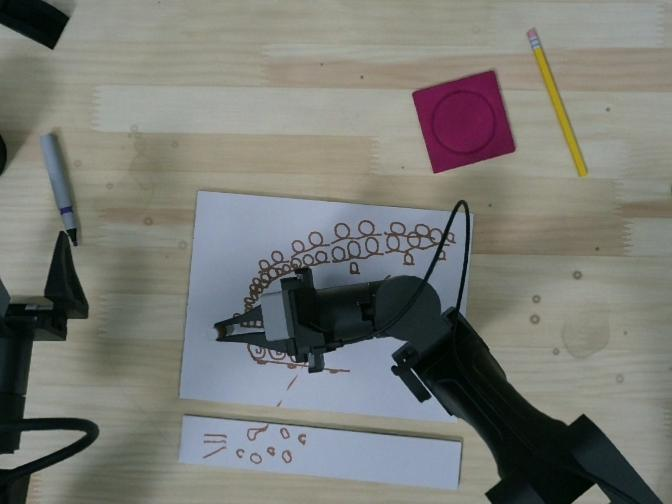

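Request:
move([
  [0,0,0,0,0,0,1,0,0,0,0,0,-0.004226,-1],
  [0,0,0,0,0,0,1,0,0,0,-0.00268,0,-0.007526,-1],
  [0,0,0,0,0,0,1,0,0,0,-0.004142,0,-0.010271,-1],
  [0,0,0,0,0,0,1,0,0,0,-0.004684,0,-0.01276,-1],
  [0,0,0,0,0,0,1,0,0,0,-0.002268,0,-0.01276,-1],
  [0,0,0,0,0,0,1,0,0,0,-0.000922,0,-0.014557,-1],
  [0,0,0,0,0,0,1,0,0,0,-0.000922,0,-0.004131,-1],
  [0,0,0,0,0,0,1,0,0,0,0.001343,0,-0.003109,-1],
  [0,0,0,0,0,0,1,0,0,0,0.00368,0,-0.000534,-1],
  [0,0,0,0,0,0,1,0,0,0,0.005142,0,0.002211,-1],
  [0,0,0,0,0,0,1,0,0,0,0.005684,0,0.0047,-1],
  [0,0,0,0,0,0,1,0,0,0,0.003268,0,0.0047,-1],
  [0,0,0,0,0,0,1,0,0,0,0.001922,0,0.006497,-1],
  [0,0,0,0,0,0,1,0,0,0,0.001922,0,-0.003929,-1],
  [0,0,0,0,0,0,1,0,0,0,-0.000343,0,-0.004951,-1],
], speed=[0.04,0.0434,0.0355,0.0163,0.12,0.022,0.08,0.048,0.0486,0.0355,0.0163,0.12,0.022,0.08,0.048], blend=[0.0015,0.0015,0.0015,0.0015,0.0015,0.0015,0.0015,0.0015,0.0015,0.0015,0.0015,0.0015,0.0015,0.0015,0])

Request:
move([
  [0,0,0,0,0,0,1,0,0,0,-0.0026,0,-0.003,-1],
  [0,0,0,0,0,0,1,0.011024,0,0,-0.0026,0,-0.003,-1],
  [0,0,0,0,0,0,1,0.011024,0,0,0.001558,0,0.022596,-1],
  [0,0,0,0,0,0,1,0.011024,0,0,-0.002567,0,0.006859,-1],
  [0,0,0,0,0,0,1,0,0,0,-0.002567,0,0.006859,-1],
], speed=[0.045,0.2,0.4,0.05,0.12])

Request:
move([
  [0,0,0,0,0,0,1,0,0,0,0,0,-0.004226,-1],
  [0,0,0,0,0,0,1,0,0,0,-0.00268,0,-0.007526,-1],
  [0,0,0,0,0,0,1,0,0,0,-0.004142,0,-0.010271,-1],
  [0,0,0,0,0,0,1,0,0,0,-0.004684,0,-0.01276,-1],
  [0,0,0,0,0,0,1,0,0,0,-0.002268,0,-0.01276,-1],
  [0,0,0,0,0,0,1,0,0,0,-0.000922,0,-0.014557,-1],
  [0,0,0,0,0,0,1,0,0,0,-0.000922,0,-0.004131,-1],
  [0,0,0,0,0,0,1,0,0,0,0.001343,0,-0.003109,-1],
  [0,0,0,0,0,0,1,0,0,0,0.00368,0,-0.000534,-1],
  [0,0,0,0,0,0,1,0,0,0,0.005142,0,0.002211,-1],
  [0,0,0,0,0,0,1,0,0,0,0.005684,0,0.0047,-1],
  [0,0,0,0,0,0,1,0,0,0,0.003268,0,0.0047,-1],
  [0,0,0,0,0,0,1,0,0,0,0.001922,0,0.006497,-1],
  [0,0,0,0,0,0,1,0,0,0,0.001922,0,-0.003929,-1],
  [0,0,0,0,0,0,1,0,0,0,-0.000343,0,-0.004951,-1],
], speed=[0.04,0.0434,0.0355,0.0163,0.12,0.022,0.08,0.048,0.0486,0.0355,0.0163,0.12,0.022,0.08,0.048], blend=[0.0015,0.0015,0.0015,0.0015,0.0015,0.0015,0.0015,0.0015,0.0015,0.0015,0.0015,0.0015,0.0015,0.0015,0])

Request:
move([
  [0,0,0,0,0,0,1,0,0,0,-0.0026,0,-0.003,-1],
  [0,0,0,0,0,0,1,0.011024,0,0,-0.0026,0,-0.003,-1],
  [0,0,0,0,0,0,1,0.011024,0,0,0.002874,0,0.01754,-1],
  [0,0,0,0,0,0,1,0.011024,0,0,-0.001251,0,0.001803,-1],
  [0,0,0,0,0,0,1,0,0,0,-0.001251,0,0.001803,-1],
], speed=[0.045,0.2,0.4,0.05,0.12])

Scene clock: 1127.90 s.
left_arm: end_effector_position=(+0.3943, +0.3350, +0.1104) grip_measured=+1.000 grip_effort_nm=0.00 end_effector_quat_wxyz=(+0.619, -0.015, +0.785, -0.003) | right_arm: end_effector_position=(+0.3094, +0.1208, +0.0815) grip_measured=-0.779 grip_effort_nm=-1.03 end_effector_quat_wxyz=(-0.467, +0.539, -0.452, -0.536)
Joint positions: left_arm=[1.014 -0.037 1.582 -0.053 0.332 -0.05 0.094] | right_arm=[1.215 0 2.468 -1.042 1.276 0.701 0.01]
Joint torques (N m): left_arm=[1.66 0.02 -6.48 -0.03 5.34 -0.08] | right_arm=[1.24 -0.01 -9.54 -0.08 6.95 -0.54]
Heat: left arm: 45 °C; right arm: 42 °C.
Joint targets: left_arm=[1.021 -0.037 1.573 -0.053 0.341 -0.050] | right_arm=[1.201 0.000 2.472 -1.052 1.303 0.695]
move: done

Scene clock: 1133.00 s.
left_arm: end_effector_position=(+0.3943, +0.3350, +0.1104) grip_measured=+1.000 grip_effort_nm=0.00 end_effector_quat_wxyz=(+0.619, -0.015, +0.785, -0.003) | right_arm: end_effector_position=(+0.2984, +0.1242, +0.0814) grip_measured=-0.779 grip_effort_nm=-1.03 end_effector_quat_wxyz=(-0.457, +0.548, -0.441, -0.545)
Joint positions: left_arm=[1.014 -0.037 1.582 -0.053 0.332 -0.05 0.094] | right_arm=[1.215 0 2.468 -1.068 1.276 0.715 0.01]
Joint torques (N m): left_arm=[1.64 0.03 -6.39 -0.04 5.2 -0.01] | right_arm=[1.22 -0.01 -9.57 -0.06 6.95 -0.4]
Heat: left arm: 45 °C; right arm: 42 °C.
Joint targets: left_arm=[1.021 -0.037 1.573 -0.053 0.341 -0.050] | right_arm=[1.201 0.000 2.472 -1.074 1.303 0.710]
move: done

Scene clock: 1138.73 s.
left_arm: end_effector_position=(+0.3943, +0.3350, +0.1104) grip_measured=+1.000 grip_effort_nm=0.00 end_effector_quat_wxyz=(+0.619, -0.015, +0.785, -0.003) | right_arm: end_effector_position=(+0.3029, +0.1214, +0.0814) grip_measured=-0.779 grip_effort_nm=-1.03 end_effector_quat_wxyz=(-0.459, +0.546, -0.444, -0.543)
Joint positions: left_arm=[1.014 -0.037 1.582 -0.053 0.332 -0.05 0.094] | right_arm=[1.215 0 2.468 -1.067 1.276 0.706 0.01]
Joint torques (N m): left_arm=[1.64 0.02 -6.5 -0.05 5.29 -0.02] | right_arm=[1.23 -0.01 -9.52 -0.08 6.94 -0.54]
Heat: left arm: 45 °C; right arm: 42 °C.
Joint targets: left_arm=[1.021 -0.037 1.573 -0.053 0.341 -0.050] | right_arm=[1.201 0.000 2.472 -1.077 1.303 0.700]
move: done

Scene clock: 1143.87 s.
left_arm: end_effector_position=(+0.3943, +0.3350, +0.1104) grip_measured=+1.000 grip_effort_nm=0.00 end_effector_quat_wxyz=(+0.619, -0.015, +0.785, -0.003) | right_arm: end_effector_position=(+0.2992, +0.1216, +0.0814) grip_measured=-0.779 grip_effort_nm=-1.03 end_effector_quat_wxyz=(-0.455, +0.550, -0.439, -0.547)
Joint positions: left_arm=[1.014 -0.037 1.582 -0.053 0.332 -0.05 0.094] | right_arm=[1.215 0 2.468 -1.082 1.276 0.708 0.01]
Joint torques (N m): left_arm=[1.68 0.06 -6.56 -0.05 5.29 -0.1] | right_arm=[1.23 -0.01 -9.47 -0.06 6.95 -0.4]
Heat: left arm: 45 °C; right arm: 42 °C.
Joint targets: left_arm=[1.021 -0.037 1.573 -0.053 0.341 -0.050] | right_arm=[1.201 0.000 2.472 -1.088 1.303 0.703]
move: done

Request:
move([
  [0,0,0,0,0,0,1,0,0,0,0,0,-0.004226,-1],
  [0,0,0,0,0,0,1,0,0,0,-0.0046,0,-0.010166,-1],
  [0,0,0,0,0,0,1,0,0,0,-0.006151,0,-0.014421,-1],
  [0,0,0,0,0,0,1,0,0,0,-0.003735,0,-0.014421,-1],
  [0,0,0,0,0,0,1,0,0,0,-0.003341,0,-0.015875,-1],
  [0,0,0,0,0,0,1,0,0,0,-0.00222,0,-0.016416,-1],
  [0,0,0,0,0,0,1,0,0,0,-0.00222,0,-0.00599,-1],
  [0,0,0,0,0,0,1,0,0,0,-0.000169,0,-0.005113,-1],
  [0,0,0,0,0,0,1,0,0,0,0.001971,0,-0.002563,-1],
  [0,0,0,0,0,0,1,0,0,0,0.003055,0,0.000953,-1],
  [0,0,0,0,0,0,1,0,0,0,0.000639,0,0.000953,-1],
  [0,0,0,0,0,0,1,0,0,0,0.000245,0,0.002407,-1],
  [0,0,0,0,0,0,1,0,0,0,-0.000876,0,0.002948,-1],
  [0,0,0,0,0,0,1,0,0,0,-0.000876,0,-0.007478,-1],
  [0,0,0,0,0,0,1,0,0,0,-0.002927,0,-0.008355,-1],
], speed=[0.04,0.0442,0.024,0.12,0.0115,0.0317,0.08,0.047,0.0466,0.02,0.12,0.0115,0.0317,0.08,0.047], blend=[0.0015,0.0015,0.0015,0.0015,0.0015,0.0015,0.0015,0.0015,0.0015,0.0015,0.0015,0.0015,0.0015,0.0015,0])

Request:
move([
  [0,0,0,0,0,0,1,0,0,0,-0.001673,0,-0.001811,-1],
  [0,0,0,0,0,0,1,0,0,0,-0.006312,0,-0.008077,-1],
  [0,0,0,0,0,0,1,0,0,0,-0.007863,0,-0.012332,-1],
  [0,0,0,0,0,0,1,0,0,0,-0.005447,0,-0.012332,-1],
  [0,0,0,0,0,0,1,0,0,0,-0.005053,0,-0.013786,-1],
  [0,0,0,0,0,0,1,0,0,0,-0.003932,0,-0.014327,-1],
  [0,0,0,0,0,0,1,0,0,0,-0.003932,0,-0.003901,-1],
  [0,0,0,0,0,0,1,0,0,0,-0.001881,0,-0.003024,-1],
  [0,0,0,0,0,0,1,0,0,0,0.000259,0,-0.000474,-1],
  [0,0,0,0,0,0,1,0,0,0,0.001343,0,0.003042,-1],
  [0,0,0,0,0,0,1,0,0,0,-0.001073,0,0.003042,-1],
  [0,0,0,0,0,0,1,0,0,0,-0.001467,0,0.004496,-1],
  [0,0,0,0,0,0,1,0,0,0,-0.002588,0,0.005037,-1],
  [0,0,0,0,0,0,1,0,0,0,-0.002588,0,-0.005389,-1],
  [0,0,0,0,0,0,1,0,0,0,-0.004639,0,-0.006266,-1],
], speed=[0.0484,0.0442,0.024,0.12,0.0115,0.0317,0.08,0.047,0.0466,0.02,0.12,0.0115,0.0317,0.08,0.047], blend=[0.0015,0.0015,0.0015,0.0015,0.0015,0.0015,0.0015,0.0015,0.0015,0.0015,0.0015,0.0015,0.0015,0.0015,0])

Request:
move([
  [0,0,0,0,0,0,1,0,0,0,-0.001673,0,-0.001811,-1],
  [0,0,0,0,0,0,1,0,0,0,-0.006312,0,-0.008077,-1],
  [0,0,0,0,0,0,1,0,0,0,-0.007863,0,-0.012332,-1],
  [0,0,0,0,0,0,1,0,0,0,-0.005447,0,-0.012332,-1],
  [0,0,0,0,0,0,1,0,0,0,-0.005053,0,-0.013786,-1],
  [0,0,0,0,0,0,1,0,0,0,-0.003932,0,-0.014327,-1],
  [0,0,0,0,0,0,1,0,0,0,-0.003932,0,-0.003901,-1],
  [0,0,0,0,0,0,1,0,0,0,-0.001881,0,-0.003024,-1],
  [0,0,0,0,0,0,1,0,0,0,0.000259,0,-0.000474,-1],
  [0,0,0,0,0,0,1,0,0,0,0.001343,0,0.003042,-1],
  [0,0,0,0,0,0,1,0,0,0,-0.001073,0,0.003042,-1],
  [0,0,0,0,0,0,1,0,0,0,-0.001467,0,0.004496,-1],
  [0,0,0,0,0,0,1,0,0,0,-0.002588,0,0.005037,-1],
  [0,0,0,0,0,0,1,0,0,0,-0.002588,0,-0.005389,-1],
  [0,0,0,0,0,0,1,0,0,0,-0.004639,0,-0.006266,-1],
], speed=[0.0484,0.0442,0.024,0.12,0.0115,0.0317,0.08,0.047,0.0466,0.02,0.12,0.0115,0.0317,0.08,0.047], blend=[0.0015,0.0015,0.0015,0.0015,0.0015,0.0015,0.0015,0.0015,0.0015,0.0015,0.0015,0.0015,0.0015,0.0015,0])

Request:
move([
  [0,0,0,0,0,0,1,0,0,0,-0.001673,0,-0.001811,-1],
  [0,0,0,0,0,0,1,0,0,0,-0.006312,0,-0.008077,-1],
  [0,0,0,0,0,0,1,0,0,0,-0.007863,0,-0.012332,-1],
  [0,0,0,0,0,0,1,0,0,0,-0.005447,0,-0.012332,-1],
  [0,0,0,0,0,0,1,0,0,0,-0.005053,0,-0.013786,-1],
  [0,0,0,0,0,0,1,0,0,0,-0.003932,0,-0.014327,-1],
  [0,0,0,0,0,0,1,0,0,0,-0.003932,0,-0.003901,-1],
  [0,0,0,0,0,0,1,0,0,0,-0.001881,0,-0.003024,-1],
  [0,0,0,0,0,0,1,0,0,0,0.000259,0,-0.000474,-1],
  [0,0,0,0,0,0,1,0,0,0,0.001343,0,0.003042,-1],
  [0,0,0,0,0,0,1,0,0,0,-0.001073,0,0.003042,-1],
  [0,0,0,0,0,0,1,0,0,0,-0.001467,0,0.004496,-1],
  [0,0,0,0,0,0,1,0,0,0,-0.002588,0,0.005037,-1],
  [0,0,0,0,0,0,1,0,0,0,-0.002588,0,-0.005389,-1],
  [0,0,0,0,0,0,1,0,0,0,-0.004639,0,-0.006266,-1],
], speed=[0.0484,0.0442,0.024,0.12,0.0115,0.0317,0.08,0.047,0.0466,0.02,0.12,0.0115,0.0317,0.08,0.047], blend=[0.0015,0.0015,0.0015,0.0015,0.0015,0.0015,0.0015,0.0015,0.0015,0.0015,0.0015,0.0015,0.0015,0.0015,0])

Scene clock: 1151.57 s.
left_arm: end_effector_position=(+0.3943, +0.3350, +0.1104) grip_measured=+1.000 grip_effort_nm=0.00 end_effector_quat_wxyz=(+0.619, -0.015, +0.785, -0.003) | right_arm: end_effector_position=(+0.3034, +0.1156, +0.0813) grip_measured=-0.779 grip_effort_nm=-1.03 end_effector_quat_wxyz=(-0.454, +0.550, -0.438, -0.547)
Joint positions: left_arm=[1.014 -0.037 1.582 -0.053 0.332 -0.05 0.094] | right_arm=[1.215 0 2.468 -1.102 1.276 0.691 0.01]
Joint torques (N m): left_arm=[1.68 0.05 -6.49 -0.01 5.37 -0.06] | right_arm=[1.21 -0.01 -9.5 -0.11 6.93 -0.54]
Heat: left arm: 45 °C; right arm: 42 °C.
Joint targets: left_arm=[1.021 -0.037 1.573 -0.053 0.341 -0.050] | right_arm=[1.201 0.000 2.472 -1.113 1.303 0.685]
move: done

Scene clock: 1157.43 s.
left_arm: end_effector_position=(+0.3943, +0.3350, +0.1104) grip_measured=+1.000 grip_effort_nm=0.00 end_effector_quat_wxyz=(+0.619, -0.015, +0.785, -0.003) | right_arm: end_effector_position=(+0.3027, +0.1098, +0.0811) grip_measured=-0.779 grip_effort_nm=-1.03 end_effector_quat_wxyz=(-0.446, +0.556, -0.431, -0.553)
Joint positions: left_arm=[1.014 -0.037 1.582 -0.053 0.332 -0.05 0.094] | right_arm=[1.215 0 2.468 -1.142 1.276 0.677 0.01]
Joint torques (N m): left_arm=[1.71 0.02 -6.42 -0.05 5.31 -0.06] | right_arm=[1.19 -0.01 -9.48 -0.09 6.9 -0.54]
Heat: left arm: 45 °C; right arm: 42 °C.
Joint targets: left_arm=[1.021 -0.037 1.573 -0.053 0.341 -0.050] | right_arm=[1.200 0.000 2.472 -1.152 1.303 0.671]
move: done

Scene clock: 1163.30 s.
left_arm: end_effector_position=(+0.3943, +0.3350, +0.1104) grip_measured=+1.000 grip_effort_nm=0.00 end_effector_quat_wxyz=(+0.619, -0.015, +0.785, -0.003) | right_arm: end_effector_position=(+0.3021, +0.1038, +0.0810) grip_measured=-0.779 grip_effort_nm=-1.03 end_effector_quat_wxyz=(-0.439, +0.562, -0.424, -0.558)
Joint positions: left_arm=[1.014 -0.037 1.582 -0.053 0.332 -0.05 0.094] | right_arm=[1.215 0 2.468 -1.181 1.276 0.663 0.01]
Joint torques (N m): left_arm=[1.69 0.02 -6.45 -0.03 5.34 -0.09] | right_arm=[1.18 0 -9.46 -0.09 6.86 -0.54]
Heat: left arm: 45 °C; right arm: 42 °C.
Joint targets: left_arm=[1.021 -0.037 1.573 -0.053 0.341 -0.050] | right_arm=[1.201 0.000 2.472 -1.191 1.303 0.657]
move: done

Scene clock: 1169.17 s.
left_arm: end_effector_position=(+0.3943, +0.3350, +0.1104) grip_measured=+1.000 grip_effort_nm=0.00 end_effector_quat_wxyz=(+0.619, -0.015, +0.785, -0.003) | right_arm: end_effector_position=(+0.3013, +0.0977, +0.0808) grip_measured=-0.779 grip_effort_nm=-1.03 end_effector_quat_wxyz=(-0.432, +0.568, -0.417, -0.563)
Joint positions: left_arm=[1.014 -0.037 1.582 -0.053 0.332 -0.05 0.094] | right_arm=[1.215 0 2.468 -1.22 1.276 0.649 0.01]
Joint torques (N m): left_arm=[1.68 0.04 -6.57 -0.04 5.2 0.03] | right_arm=[1.16 -0.01 -9.46 -0.11 6.84 -0.54]
Heat: left arm: 45 °C; right arm: 42 °C.
Joint targets: left_arm=[1.021 -0.037 1.573 -0.053 0.341 -0.050] | right_arm=[1.201 0.000 2.472 -1.231 1.303 0.643]
move: done


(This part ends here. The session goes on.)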